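# Press green lid flat onto tin, then release

## Task

Push the green lid fully down onto the tin so that it is seated flat around its entire rim, and finish with neither arm (nor its camera cable) touching the lid.

## Robot and tools

ROBOT. Two arms, left_arm and right_arm, each with six joints and a two-finger gripper. Joint order per arm, used in every row and in every per-joint list of a result: waist, shoulder, elbow, wrist pitch, wrist yaw, wrist roll. Stated ranges in rad: waist -2.618 to 3.054, shoulder 0.000 to 3.142, elbow 0.000 to 3.142, wrist pitch -1.571 to 1.571, wrist yaw -1.571 to 1.571, wrist roll -2.094 to 2.094. A real end stop may sit up to 0.059 rad off the stated value.

FRAME. Positions and orientations are reported in the scene frame: origin at table-top height, halfway between the nominal arm bases; +z up, +x away from the bases over the table, left_arm on the +y side (arm names do not match image left and right). Real bases sit slightly away from nominal; a BASES line, if present, gives them. Reported hand position and quaternion (wxyz) may be off by a few cm, more when reaching far. end_effector_position is the point between the finger pads, roughly 1 cm behind the tips; fingers point along the gripper's +z and close along its y.

ROW FORMAT (shared by execute_actions and move). One flat list of 14 numbers covering both arms, each in [-1, 1]: left_arm waist, shoulder, elbow, wrist pitch, wrist yaw, wrist roll, opening, then the same seven for right_arm. The six joint numbers are offsets, not poses: each is measured from the Joint targets shown in the latest result (not from the previous row), scaled so 1.0 equals 2.224 rad for waist, shoulder and elbow and 8.485 rad for the three wrist joints. Sending the same offset again moves further. Opening is absolute: +1 fully open, -1 closed. Sending 0 for all six joints re-commands the current targets; to leave a gripper unchanged, repeat its present opening command (0 means half open, not 'no change').

execute_actions: actions is a list of actions; each action is a list of 1 to 15 rows, one row per 1/30 s step, with the last row held until 15 steps are filled. cameras selects images (omit/null/["all"] for all, [] for none). An empty actions list just reports state. An action is rejected for both arms if any joint would go more than 0.059 rad beyond its range; a malformed or failing first action rejects the whole call. The result also lists joint positions at some steps.

move: target is one row or up to 15 rows; every row's offsets count from the same starting Joint targets. speed (rad/s, 0.01 to 12.57, default 0.5) caps the fastest joint, one value or one per target. blend (rad) rounds intermediate corners. opening_speed (0.2 or more per second on the -1..+1 scale) makes fingers change gradually; use it near its minimum when closing on something fragile. blocking=false returns after about 0.5 s while the move continues. All joints travel together, so the hand follows a curve and does not avoid obstacles or the other arm. Minimum path time 0.5 s; over 10 s it stops short. The result adds a 'move:' line: done, off_target (at rest more than 0.035 rad from target), moving, held or fault, plus limits=held if steps were withheld. done does not prove contact or its absence.

wait: seconds 0 to 10; arms hold last commands, a running move continues. stop: brakes a running move; needs stopping distance. zoom_image: camera is cam_high, cam_left_wrist or cam_right_wrist; region [x0, y0, x1, y1] in pixels (images are 896x504, origin top left, at most 504x504). finished_scene: ends the scene irreversibly (scene 1 optional).

RESULT LINES. Joint positions and Joint velocities: one block per arm, six joints (rad, rad/s) then finger-pad gap (m; 0.094 open). 'within noise' means the arm is still. Joint targets: the base for your next offsets. grip_measured: measured opening on the command scale, reading up to about 2.5 mm wide when empty. Joint torques: positive toward larger angle, include arm weight, have per-unit offset and noise; joints 1 to 3 wrap at ±28 N m. 'joint sent to its limit', 'joint command not followed' (clearance check altered targets), MOTOR HOT (75 °C) and OVER-TEMPERATURE FAULT (90 °C, arm folds and stays idle; at 100 °C it goes limp) are warnings.

MOTION LIMITS. Each step, targets stay within 0.339 rad (big joints) or 2.2 rad (wrist) of measured angles, and are scaled back if they would put the hand over 200 mm from where it is. Tiny turns may not start. An unfinished move must be re-commanded.

PRESSING. Contact force rises with speed and with how far the target lies past the contact point, so approach the lid slowly and aim only a little below it. Pressing on something it cannot reach heats motors; after pressing, command targets back above the current joint positions so the arm stops pushing, then lift clear so no finger or cable touches the lid. Avoid hard hits, slams, arms colliding or a gripper clamping the other arm's fingers (that can fail the scene), and do not knock the tin or lid off the table. Objects may occasionally be nudged by outside pushes; check the cameras before finishing.

Each tool is called by a JSON object that holds its "method" and its "body".

## Session

{"method": "execute_actions", "body": {"actions": []}}

Scene clock: 0.00 s.
left_arm: end_effector_position=(+0.3933, +0.3700, +0.1147) grip_measured=+1.000 end_effector_quat_wxyz=(+0.607, -0.110, +0.785, +0.048) | right_arm: end_effector_position=(+0.3619, -0.2191, +0.1631) grip_measured=+1.000 end_effector_quat_wxyz=(+0.625, +0.013, +0.779, -0.051)
Joint positions: left_arm=[0.02 1.553 0.335 0.952 -0.21 -0.118 0.094] | right_arm=[0.131 1.548 0.342 0.986 0.212 -0.018 0.094]
Joint velocities: within noise
Joint torques (N m): no reading
Motor temperatures (°C): left_arm=[30 41 44 38 30 29 32] | right_arm=[32 48 40 42 26 34 29]
Heat: left arm: 44 °C; right arm: 48 °C.
Joint targets: left_arm=[0.020 1.549 0.338 0.942 -0.211 -0.118] | right_arm=[0.131 1.538 0.350 0.992 0.214 -0.018]
Tool commands: left_gripper/opening=+1.0 right_gripper/opening=+1.0

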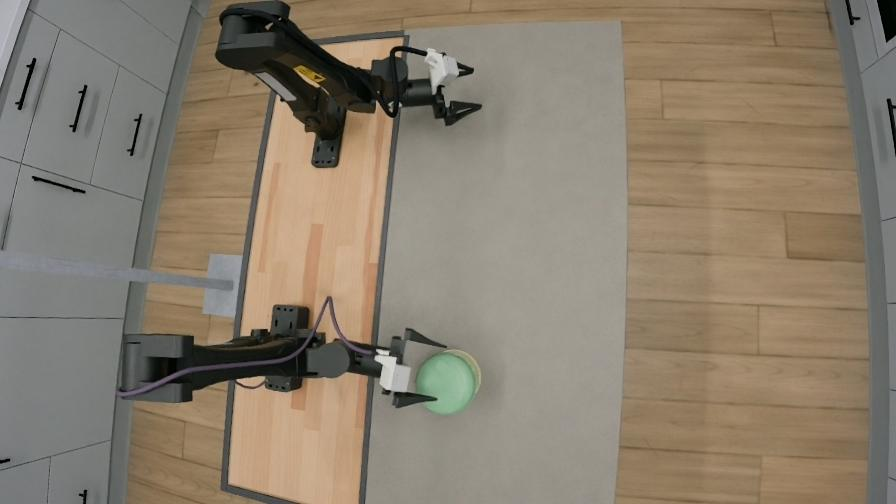

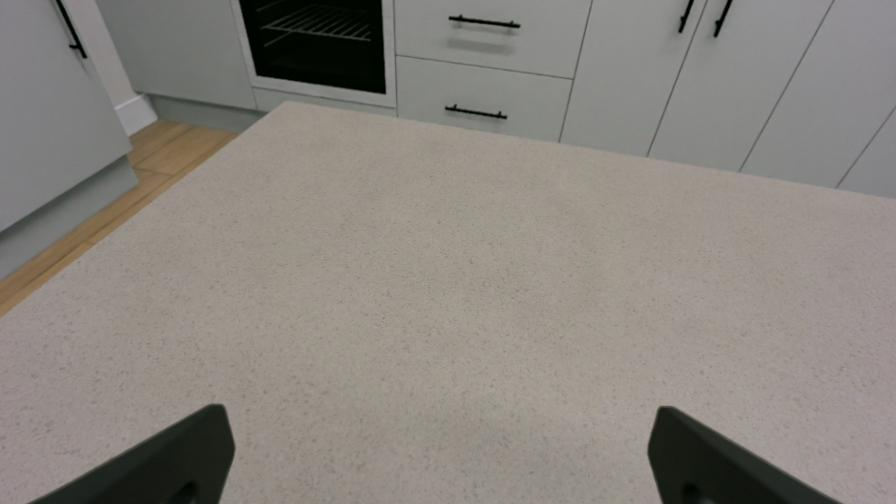

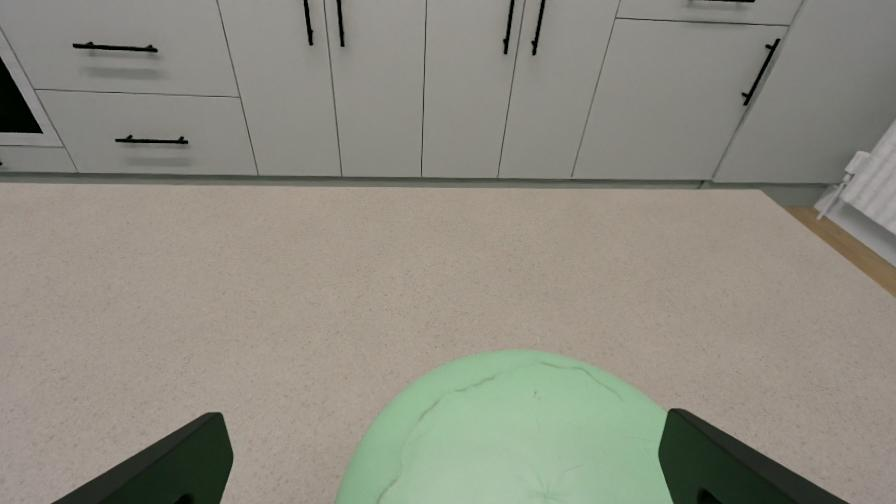

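{"method": "zoom_image", "body": {"camera": "cam_high", "region": [360, 300, 540, 450]}}

Scaled by 2.800.

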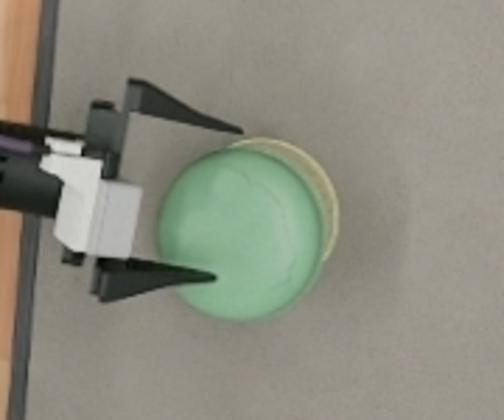

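{"method": "move", "body": {"target": [[0,0,0,0,0,0,1,0,0,0.36,0,0,0,1],[0,0,0,0,0,0,1,0,0,0.36,-0.256,-0.025,0,1]], "speed": 1.5}}

Scene clock: 6.23 s.
left_arm: end_effector_position=(+0.3933, +0.3700, +0.1147) grip_measured=+1.000 end_effector_quat_wxyz=(+0.607, -0.110, +0.785, +0.048) | right_arm: end_effector_position=(+0.2220, -0.1997, +0.1304) grip_measured=+1.000 end_effector_quat_wxyz=(-0.005, -0.069, +0.998, -0.005)
Joint positions: left_arm=[0.02 1.553 0.335 0.952 -0.21 -0.118 0.094] | right_arm=[0.131 1.548 1.127 -1.161 0.009 -0.019 0.094]
Joint velocities: within noise
Joint torques (N m): left_arm=[-0.01 -6.52 6.91 1.75 -0.03 0] | right_arm=[-0.08 -7.65 7.12 0.1 -0.03 0.02]
Motor temperatures (°C): left_arm=[30 43 45 39 29 29 32] | right_arm=[32 48 41 43 26 34 29]
Heat: left arm: 45 °C; right arm: 48 °C.
Joint targets: left_arm=[0.020 1.549 0.338 0.942 -0.211 -0.118] | right_arm=[0.131 1.538 1.151 -1.180 0.002 -0.019]
move: done

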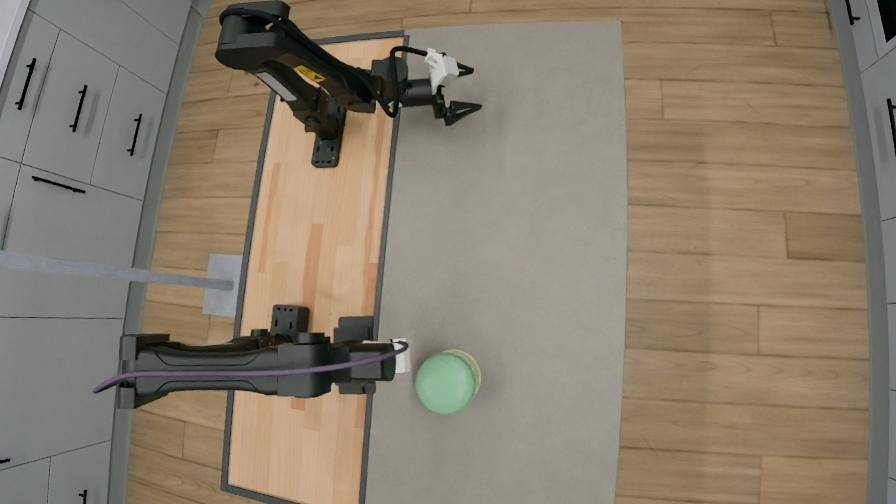

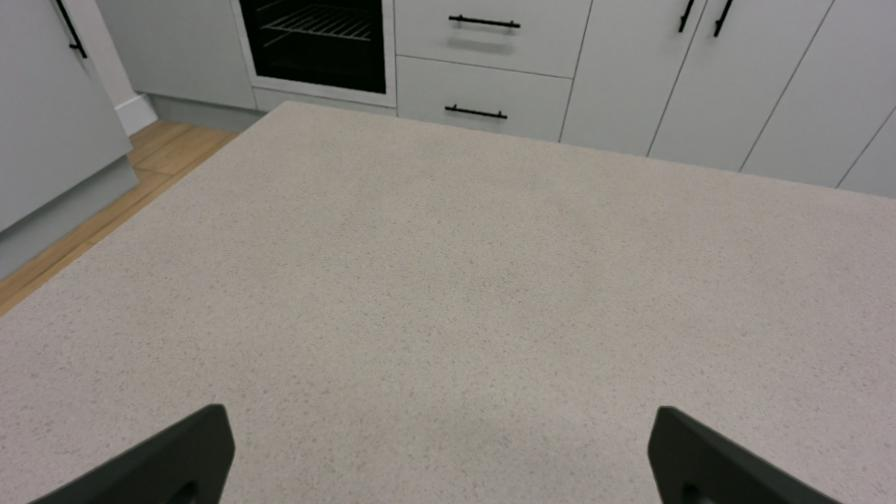

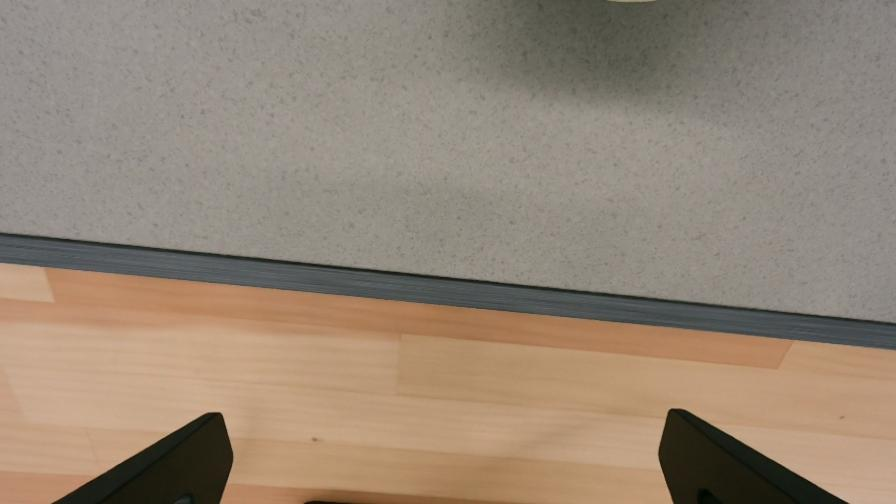

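{"method": "move", "body": {"target": [0,0,0,0,0,0,1,-0.075,-0.109,-0.05,0.0515,0,0,-1], "speed": 1.0, "cameras": ["cam_high","cam_right_wrist"]}}

Scene clock: 10.27 s.
left_arm: end_effector_position=(+0.3933, +0.3700, +0.1147) grip_measured=+1.000 end_effector_quat_wxyz=(+0.607, -0.110, +0.785, +0.048) | right_arm: end_effector_position=(+0.2987, -0.2444, +0.1976) grip_measured=-0.986 end_effector_quat_wxyz=(+0.271, +0.013, +0.963, -0.011)
Joint positions: left_arm=[0.02 1.553 0.335 0.952 -0.21 -0.118 0.094] | right_arm=[-0.031 1.314 1.051 -0.759 0.006 -0.019 0.001]
Joint velocities: within noise
Joint torques (N m): left_arm=[0.01 -6.53 6.91 1.75 -0.03 0] | right_arm=[-0.39 -7.02 5.07 1.54 -0.03 -0.01]
Motor temperatures (°C): left_arm=[30 43 45 39 29 29 32] | right_arm=[32 49 42 43 26 34 29]
Heat: left arm: 45 °C; right arm: 49 °C.
Joint targets: left_arm=[0.020 1.549 0.338 0.942 -0.211 -0.118] | right_arm=[-0.036 1.296 1.040 -0.743 0.001 -0.019]
move: done
Images, in order (width x height): cam_high 896x504, cam_right_wrist 896x504.

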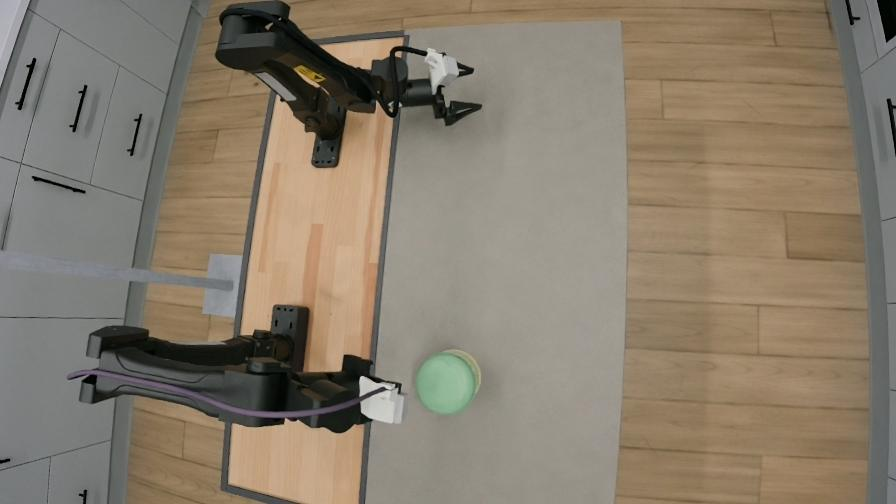

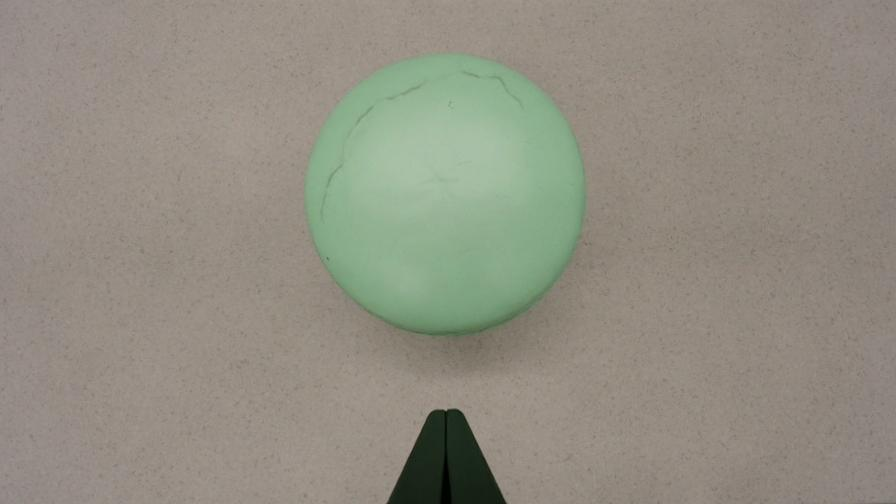

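{"method": "move", "body": {"target": [0,0,0,0,0,0,1,0,-0.126,-0.351,0.106,0,0,-1], "speed": 1.0, "cameras": ["cam_high","cam_right_wrist"]}}

Scene clock: 13.83 s.
left_arm: end_effector_position=(+0.3933, +0.3700, +0.1147) grip_measured=+1.000 end_effector_quat_wxyz=(+0.607, -0.110, +0.785, +0.048) | right_arm: end_effector_position=(+0.2672, -0.2430, +0.1131) grip_measured=-0.986 end_effector_quat_wxyz=(+0.452, +0.013, +0.892, -0.017)
Joint positions: left_arm=[0.02 1.553 0.335 0.952 -0.21 -0.118 0.094] | right_arm=[-0.031 1.032 0.266 0.133 0.006 -0.019 0.001]
Joint velocities: within noise
Joint torques (N m): left_arm=[0.01 -6.5 6.91 1.74 -0.03 0] | right_arm=[-0.34 -3.73 5.26 2.16 -0.05 -0.01]
Motor temperatures (°C): left_arm=[30 44 45 40 29 29 32] | right_arm=[32 49 42 43 26 34 30]
Heat: left arm: 45 °C; right arm: 49 °C.
Joint targets: left_arm=[0.020 1.549 0.338 0.942 -0.211 -0.118] | right_arm=[-0.036 1.016 0.259 0.157 0.001 -0.019]
move: done
Images, in order (width x height): cam_high 896x504, cam_right_wrist 896x504.

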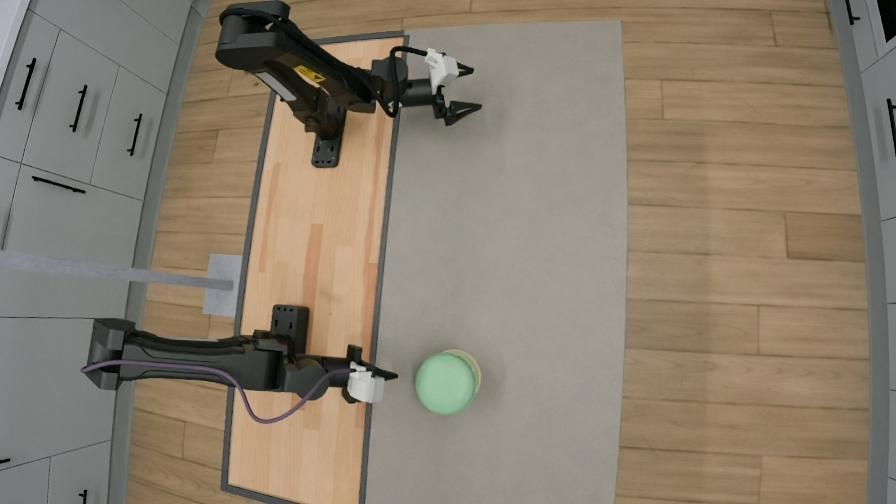

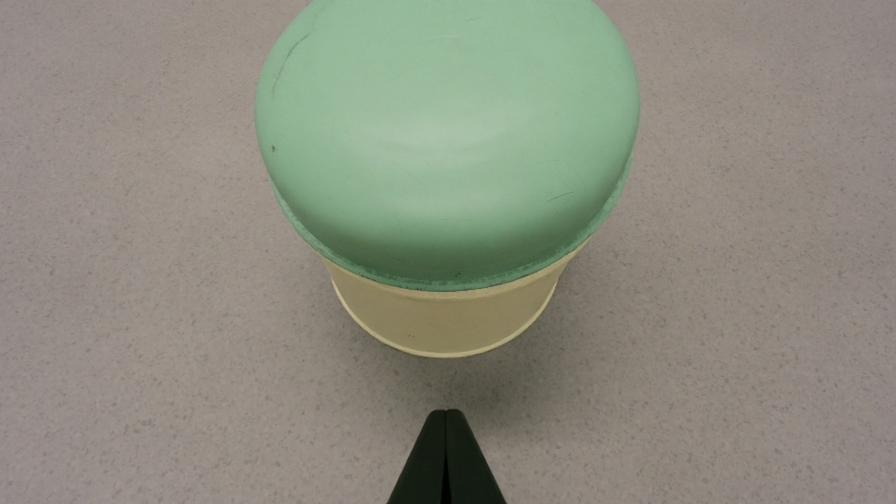

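{"method": "move", "body": {"target": [[0,0,0,0,0,0,1,0,0.128,0.468,-0.125,0,0.002,-1],[-0.472,0.024,0.176,-0.067,0.025,0.014,1,0,0.5175,0.841,-0.199,0,0.002,-1]], "speed": 1.2, "blend": 0.2}}

Scene clock: 21.27 s.
left_arm: end_effector_position=(+0.2228, -0.0535, +0.1205) grip_measured=+1.000 end_effector_quat_wxyz=(+0.442, +0.427, +0.746, -0.258) | right_arm: end_effector_position=(+0.3785, -0.2479, +0.1724) grip_measured=-0.986 end_effector_quat_wxyz=(-0.006, +0.018, +1.000, -0.003)
Joint positions: left_arm=[-1.032 1.58 0.705 0.379 -0.003 -0.01 0.094] | right_arm=[-0.031 2.17 2.1 -1.512 0.006 -0.008 0.001]
Joint velocities: within noise
Joint torques (N m): left_arm=[0.21 -6.04 10.52 1.67 0.04 0.13] | right_arm=[-0.27 -13.63 7.38 0.07 -0.06 0.05]
Motor temperatures (°C): left_arm=[30 44 46 40 29 29 32] | right_arm=[32 49 42 44 26 34 30]
Heat: left arm: 46 °C; right arm: 49 °C.
Joint targets: left_arm=[-1.030 1.603 0.730 0.374 0.002 0.001] | right_arm=[-0.036 2.167 2.129 -1.532 0.001 -0.001]
move: done

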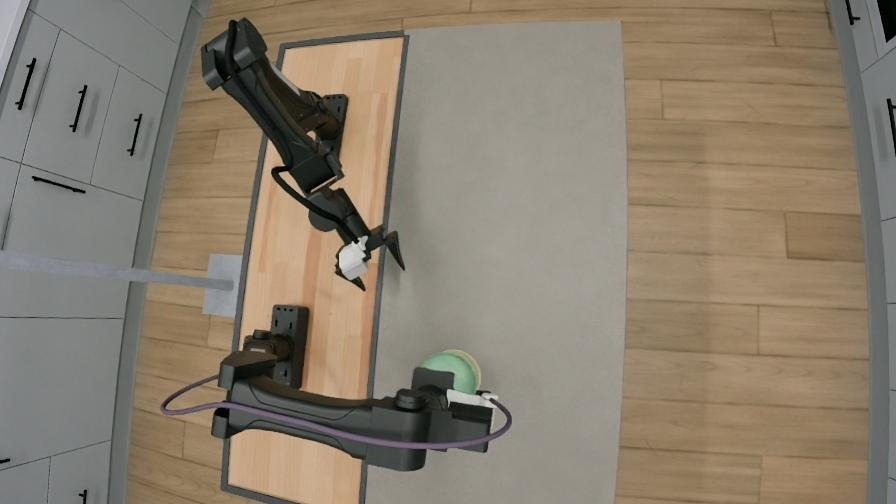

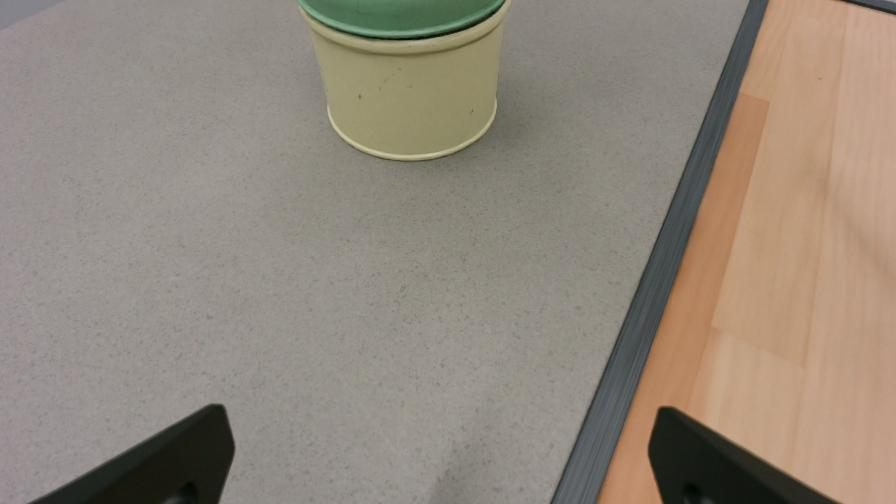

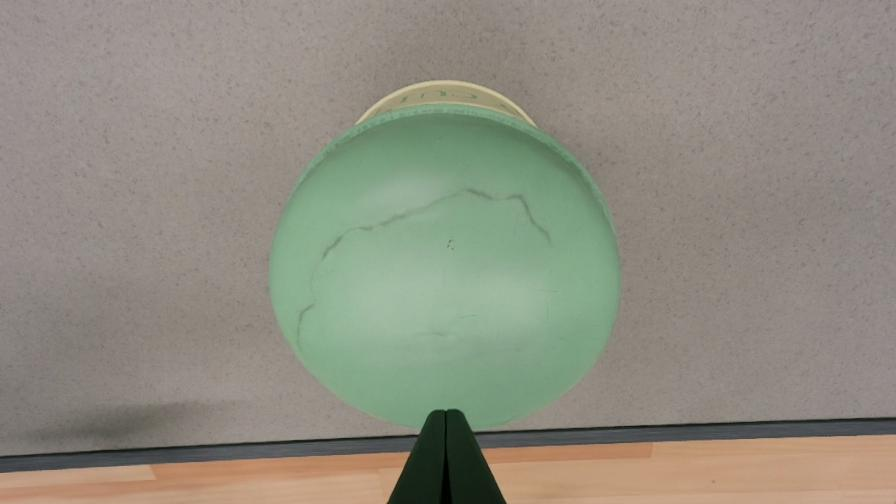

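{"method": "move", "body": {"target": [0,0,0,0.035,0,0,1,0,0,0,0,0,0,-1], "speed": 1.2}}

{"method": "zoom_image", "body": {"camera": "cam_right_wrist", "region": [300, 60, 600, 240]}}

{"method": "zoom_image", "body": {"camera": "cam_left_wrist", "region": [200, 0, 640, 300]}}

Scene clock: 23.13 s.
left_arm: end_effector_position=(+0.2349, -0.0748, +0.1843) grip_measured=+1.000 end_effector_quat_wxyz=(+0.540, +0.387, +0.677, -0.316) | right_arm: end_effector_position=(+0.3783, -0.2479, +0.1724) grip_measured=-0.986 end_effector_quat_wxyz=(-0.006, +0.018, +1.000, -0.003)
Joint positions: left_arm=[-1.032 1.584 0.705 0.661 -0.003 -0.01 0.094] | right_arm=[-0.031 2.17 2.1 -1.513 0.006 -0.008 0.001]
Joint velocities: within noise
Joint torques (N m): left_arm=[0.23 -6.52 10.63 1.96 0.05 0.12] | right_arm=[-0.42 -13.65 7.46 0.07 -0.04 0.07]
Motor temperatures (°C): left_arm=[30 44 46 40 29 29 32] | right_arm=[32 49 42 44 26 34 30]
Heat: left arm: 46 °C; right arm: 49 °C.
Joint targets: left_arm=[-1.030 1.603 0.730 0.671 0.001 0.001] | right_arm=[-0.036 2.167 2.129 -1.532 0.001 -0.002]
move: done

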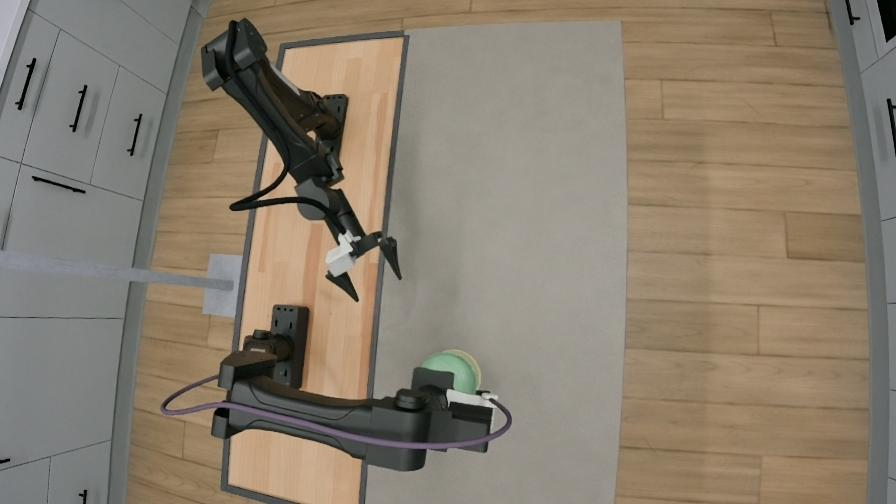

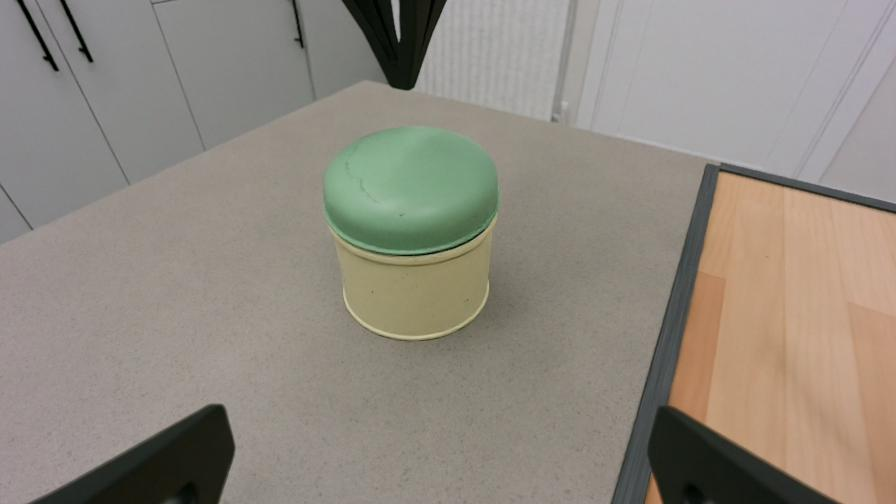

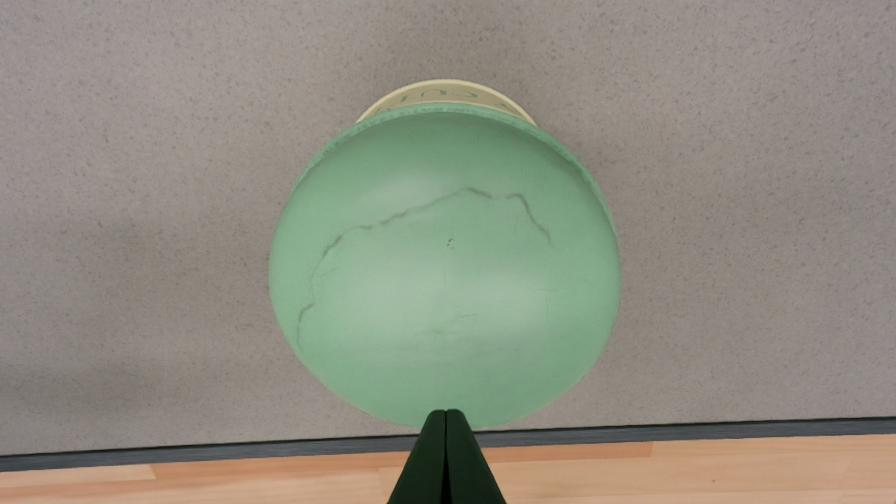

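Scaled by 1.680.

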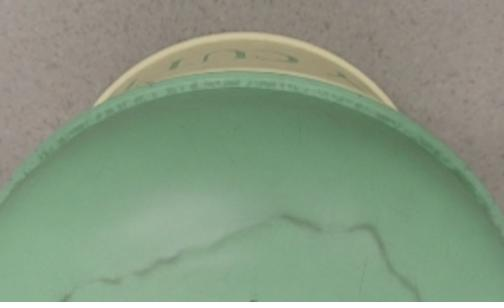

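Scaled by 1.145.

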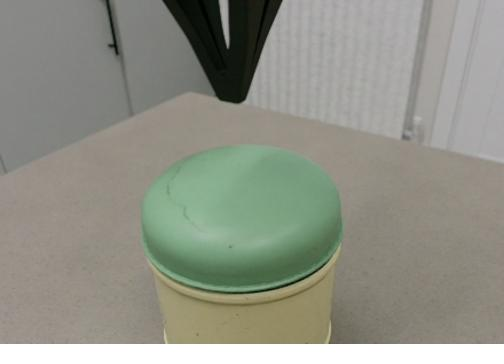

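{"method": "zoom_image", "body": {"camera": "cam_left_wrist", "region": [310, 110, 510, 290]}}

Scaled by 2.520.

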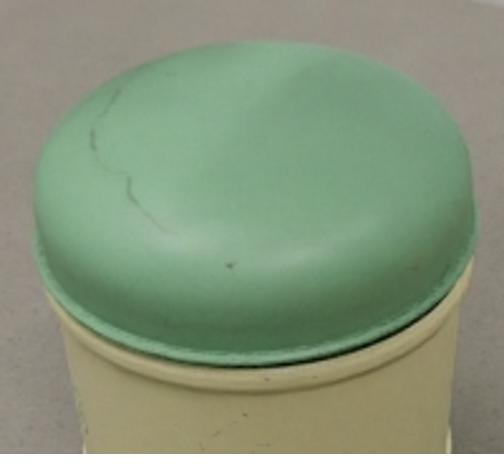

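{"method": "move", "body": {"target": [0,0,0,0,0,0,1,0,-0.011,-0.1237,0.0295,0,0,-1], "speed": 0.25}}

{"method": "zoom_image", "body": {"camera": "cam_left_wrist", "region": [310, 60, 510, 290]}}

Scene clock: 27.20 s.
left_arm: end_effector_position=(+0.2349, -0.0749, +0.1845) grip_measured=+1.000 end_effector_quat_wxyz=(+0.541, +0.387, +0.677, -0.316) | right_arm: end_effector_position=(+0.3761, -0.2497, +0.1266) grip_measured=-0.986 end_effector_quat_wxyz=(-0.007, +0.019, +1.000, -0.005)
Joint positions: left_arm=[-1.032 1.584 0.705 0.662 -0.003 -0.01 0.094] | right_arm=[-0.034 2.146 1.88 -1.318 0.009 -0.008 0.001]
Joint velocities: within noise
Joint torques (N m): left_arm=[0.21 -6.53 10.65 1.95 0.06 0.12] | right_arm=[0.01 -13.74 3.4 0.68 -0.07 0.05]
Motor temperatures (°C): left_arm=[30 44 47 41 29 29 32] | right_arm=[32 50 42 43 26 34 30]
Heat: left arm: 47 °C; right arm: 50 °C.
Joint targets: left_arm=[-1.030 1.603 0.730 0.670 0.001 0.001] | right_arm=[-0.036 2.142 1.854 -1.282 0.002 -0.001]
move: off_target (right_arm); right_arm: the wrist pitch is farthest, 0.036 rad from its target

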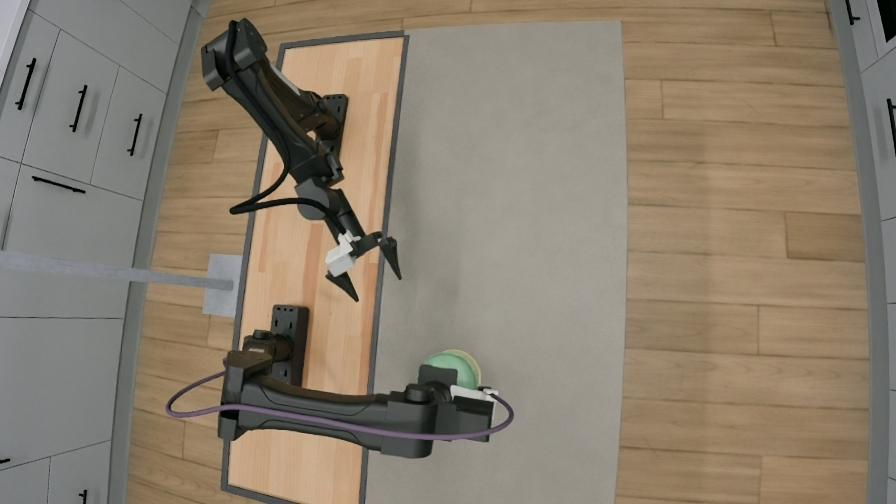

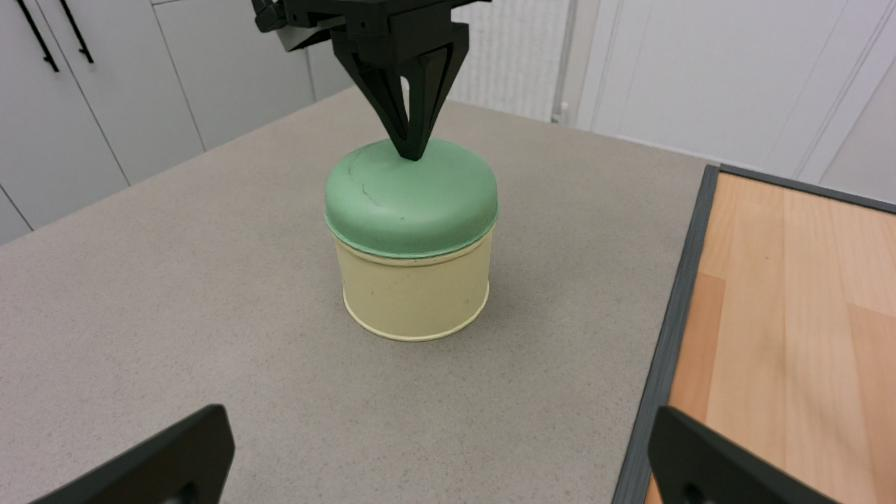

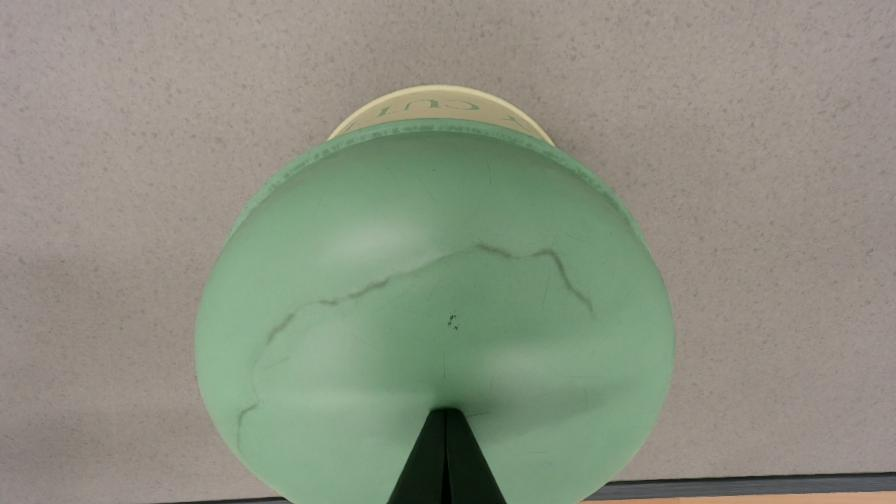

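Scaled by 2.191.

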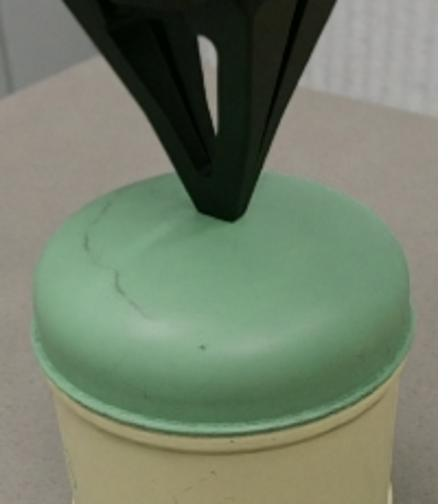

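{"method": "move", "body": {"target": [0,0,0,0,0,0,1,0,0.005,-0.045,0.0124,0,0,-1], "speed": 0.2, "cameras": ["cam_left_wrist"]}}

{"method": "zoom_image", "body": {"camera": "cam_left_wrist", "region": [310, 60, 510, 290]}}

Scene clock: 28.80 s.
left_arm: end_effector_position=(+0.2349, -0.0749, +0.1845) grip_measured=+1.000 end_effector_quat_wxyz=(+0.541, +0.387, +0.677, -0.316) | right_arm: end_effector_position=(+0.3758, -0.2497, +0.1256) grip_measured=-0.986 end_effector_quat_wxyz=(+0.015, +0.019, +1.000, -0.005)
Joint positions: left_arm=[-1.032 1.584 0.705 0.662 -0.003 -0.01 0.094] | right_arm=[-0.034 2.098 1.801 -1.244 0.009 -0.008 0.001]
Joint velocities: within noise
Joint torques (N m): left_arm=[0.23 -6.52 10.62 1.94 0.05 0.12] | right_arm=[-0.2 -7.66 2.07 1.13 -0.07 0.08]
Motor temperatures (°C): left_arm=[30 44 47 41 29 29 32] | right_arm=[32 51 42 43 26 33 30]
Heat: left arm: 47 °C; right arm: 51 °C.
Joint targets: left_arm=[-1.030 1.603 0.730 0.670 0.001 0.001] | right_arm=[-0.036 2.153 1.754 -1.176 0.002 -0.001]
move: off_target (right_arm); right_arm: the wrist pitch is farthest, 0.067 rad from its target
Images, in order (width x height): cam_left_wrist 896x504.

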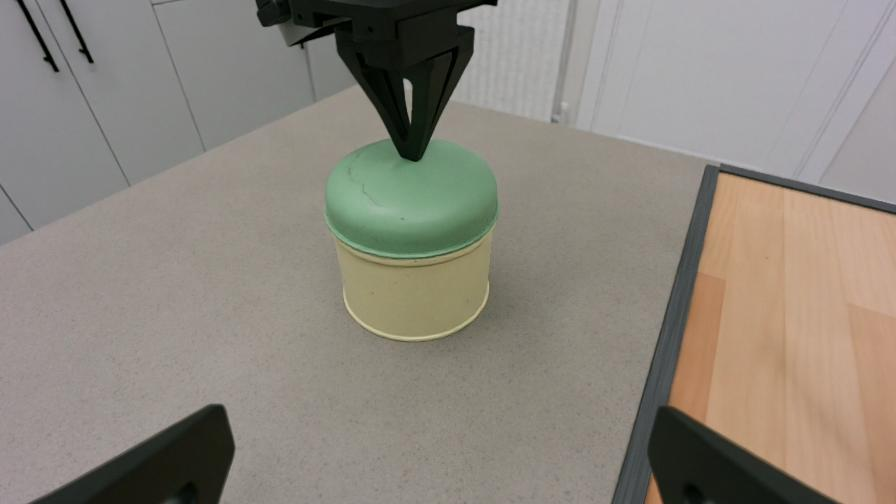

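Scaled by 2.191.

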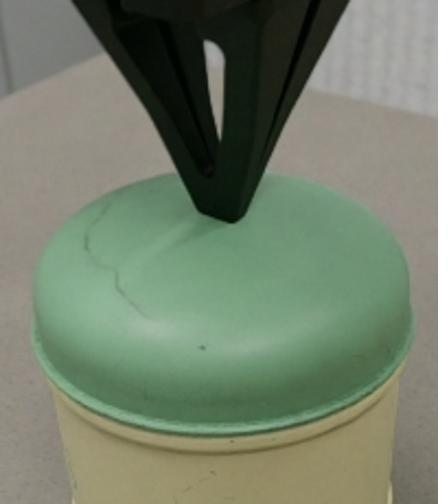

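{"method": "move", "body": {"target": [0,0,0,0,0,0,1,0,0.03,-0.02,0.0125,0,0,-1], "speed": 0.2, "cameras": ["cam_left_wrist"]}}

{"method": "zoom_image", "body": {"camera": "cam_left_wrist", "region": [310, 60, 510, 290]}}

Scene clock: 30.23 s.
left_arm: end_effector_position=(+0.2349, -0.0749, +0.1845) grip_measured=+1.000 end_effector_quat_wxyz=(+0.541, +0.387, +0.677, -0.316) | right_arm: end_effector_position=(+0.3761, -0.2497, +0.1240) grip_measured=-0.986 end_effector_quat_wxyz=(+0.020, +0.019, +1.000, -0.005)
Joint positions: left_arm=[-1.032 1.584 0.705 0.662 -0.003 -0.01 0.094] | right_arm=[-0.034 2.088 1.78 -1.221 0.009 -0.008 0.001]
Joint velocities: within noise
Joint torques (N m): left_arm=[0.23 -6.53 10.66 1.94 0.05 0.11] | right_arm=[-0.05 -0.43 0.13 2.14 -0.09 0.07]
Motor temperatures (°C): left_arm=[30 43 47 41 29 29 32] | right_arm=[32 50 42 43 26 33 30]
Heat: left arm: 47 °C; right arm: 50 °C.
Joint targets: left_arm=[-1.030 1.603 0.730 0.670 0.001 0.001] | right_arm=[-0.036 2.220 1.710 -1.070 0.002 -0.001]
move: off_target (right_arm); right_arm: the wrist pitch is farthest, 0.151 rad from its target
Images, in order (width x height): cam_left_wrist 896x504.

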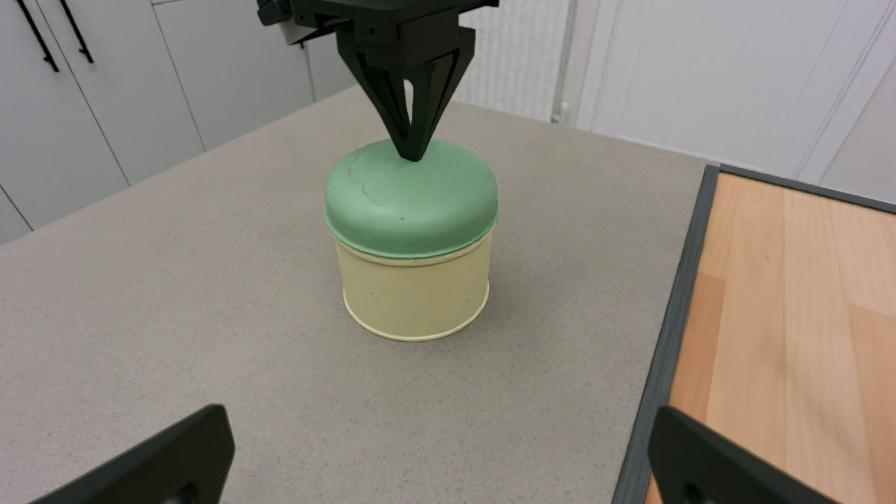

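Scaled by 2.191.

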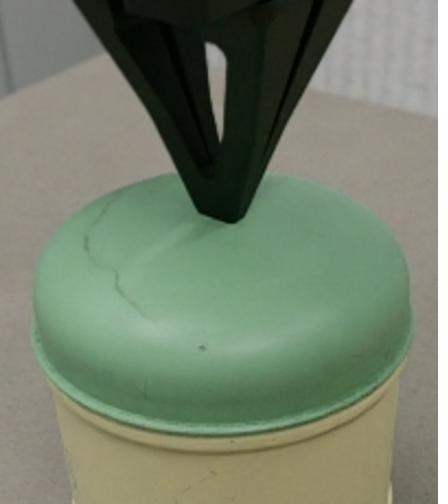

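{"method": "move", "body": {"target": [0,0,0,0,0,0,1,0,0.03,-0.01,0.009,0,0,-1], "speed": 0.2, "cameras": ["cam_left_wrist","cam_right_wrist"]}}

{"method": "zoom_image", "body": {"camera": "cam_left_wrist", "region": [310, 60, 510, 290]}}

Scene clock: 31.63 s.
left_arm: end_effector_position=(+0.2349, -0.0749, +0.1845) grip_measured=+1.000 end_effector_quat_wxyz=(+0.541, +0.387, +0.677, -0.316) | right_arm: end_effector_position=(+0.3750, -0.2496, +0.1201) grip_measured=-0.986 end_effector_quat_wxyz=(+0.016, +0.019, +1.000, -0.005)
Joint positions: left_arm=[-1.032 1.584 0.705 0.662 -0.003 -0.01 0.094] | right_arm=[-0.034 2.093 1.771 -1.216 0.009 -0.008 0.001]
Joint velocities: within noise
Joint torques (N m): left_arm=[0.21 -6.52 10.66 1.94 0.05 0.11] | right_arm=[-0.09 5.76 -0.85 2.98 -0.06 0.05]
Motor temperatures (°C): left_arm=[30 43 47 41 29 29 32] | right_arm=[32 50 41 43 26 33 30]
Heat: left arm: 47 °C; right arm: 50 °C.
Joint targets: left_arm=[-1.030 1.603 0.730 0.670 0.001 0.001] | right_arm=[-0.036 2.287 1.688 -0.994 0.002 -0.001]
move: off_target (right_arm); right_arm: the wrist pitch is farthest, 0.223 rad from its target
Images, in order (width x height): cam_left_wrist 896x504, cam_right_wrist 896x504.

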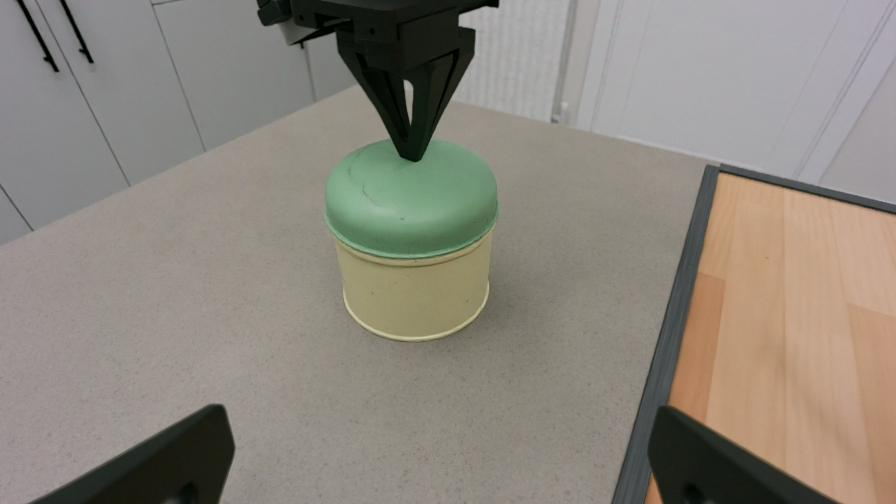

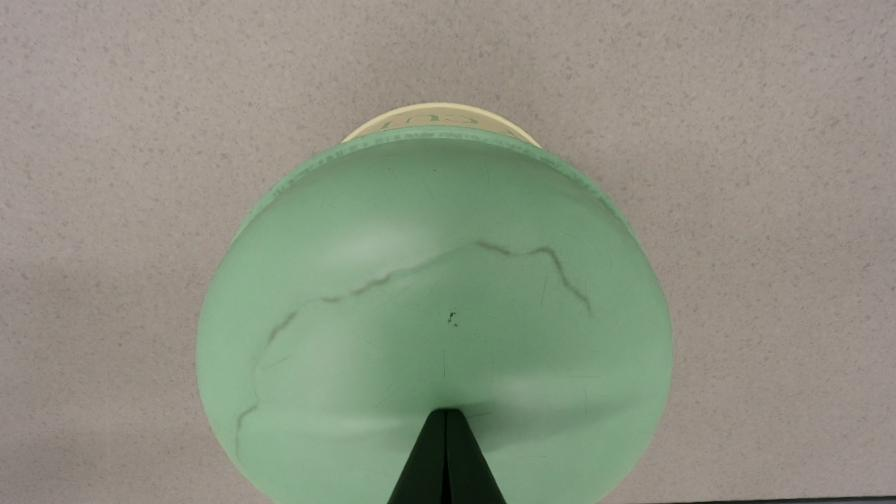

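Scaled by 2.191.

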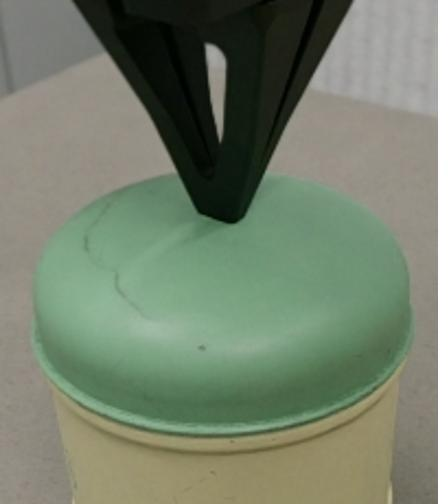

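{"method": "move", "body": {"target": [0,0.1965,0.02,0.0464,0,0,1,0,-0.062,0.150,-0.053,0,0,-1], "speed": 0.5}}

{"method": "zoom_image", "body": {"camera": "cam_left_wrist", "region": [280, 0, 560, 200]}}

Scene clock: 34.53 s.
left_arm: end_effector_position=(+0.2541, -0.1084, +0.0942) grip_measured=+1.000 end_effector_quat_wxyz=(+0.543, +0.387, +0.675, -0.317) | right_arm: end_effector_position=(+0.3775, -0.2497, +0.1476) grip_measured=-0.986 end_effector_quat_wxyz=(-0.012, +0.019, +1.000, -0.004)
Joint positions: left_arm=[-1.032 2.018 0.749 1.056 -0.003 -0.008 0.094] | right_arm=[-0.034 2.167 1.995 -1.424 0.009 -0.008 0.001]
Joint velocities: within noise
Joint torques (N m): left_arm=[0.21 -9.07 8.76 1.93 0.05 0.1] | right_arm=[-0.12 -14.95 7.27 0.04 -0.06 0.08]
Motor temperatures (°C): left_arm=[30 44 47 41 29 29 32] | right_arm=[32 51 41 44 26 33 30]
Heat: left arm: 47 °C; right arm: 51 °C.
Joint targets: left_arm=[-1.030 2.040 0.774 1.064 0.001 0.001] | right_arm=[-0.036 2.149 2.021 -1.444 0.002 -0.001]
move: done

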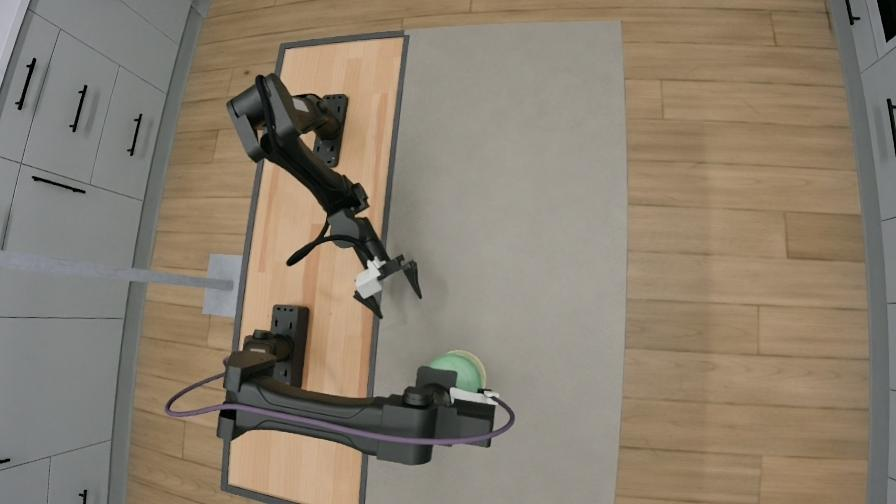

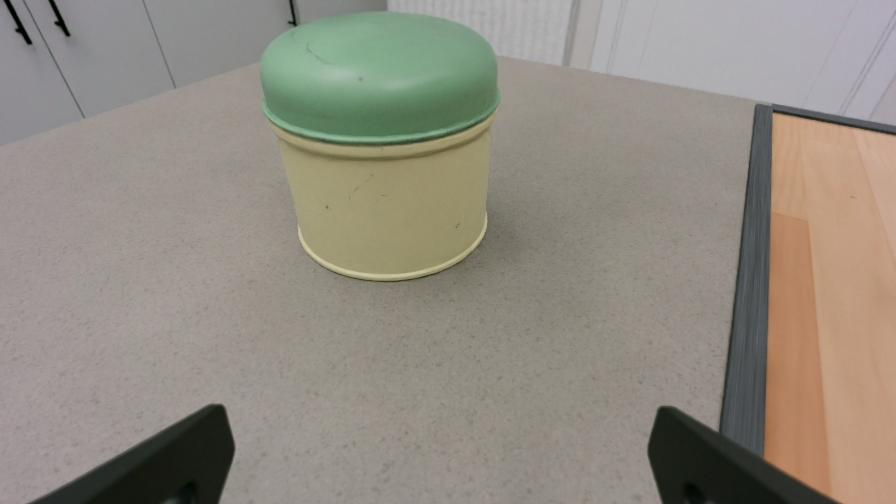

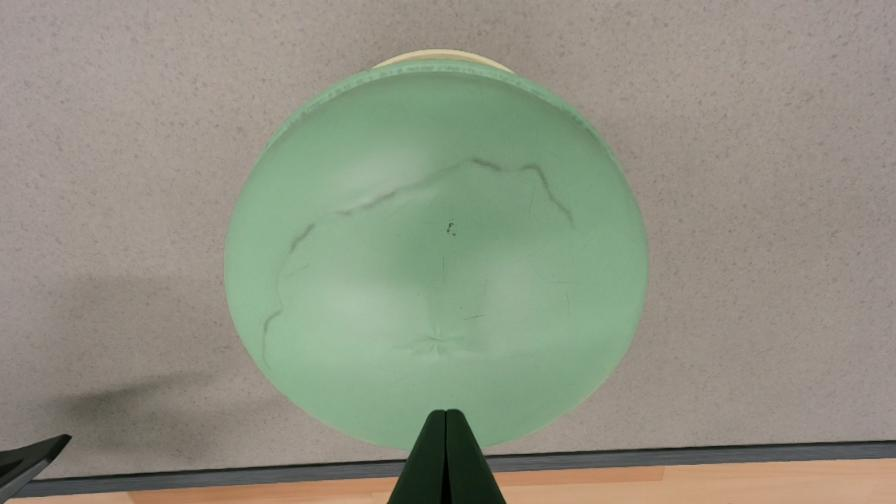

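Scaled by 1.800.

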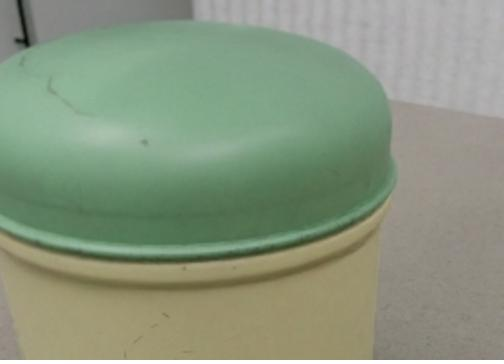

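{"method": "zoom_image", "body": {"camera": "cam_left_wrist", "region": [250, 70, 390, 170]}}

{"method": "zoom_image", "body": {"camera": "cam_left_wrist", "region": [380, 70, 520, 170]}}

Scaled by 3.600.

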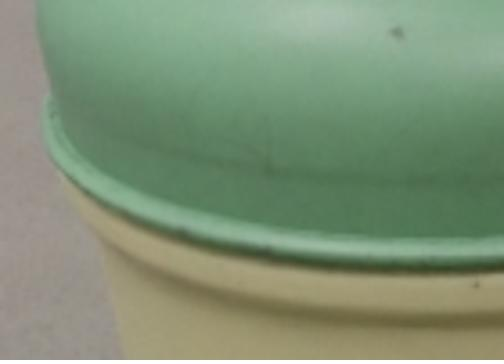

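Scaled by 3.600.

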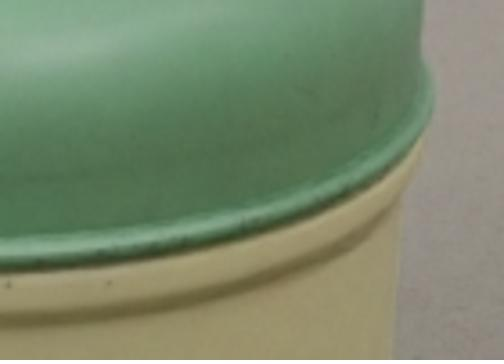

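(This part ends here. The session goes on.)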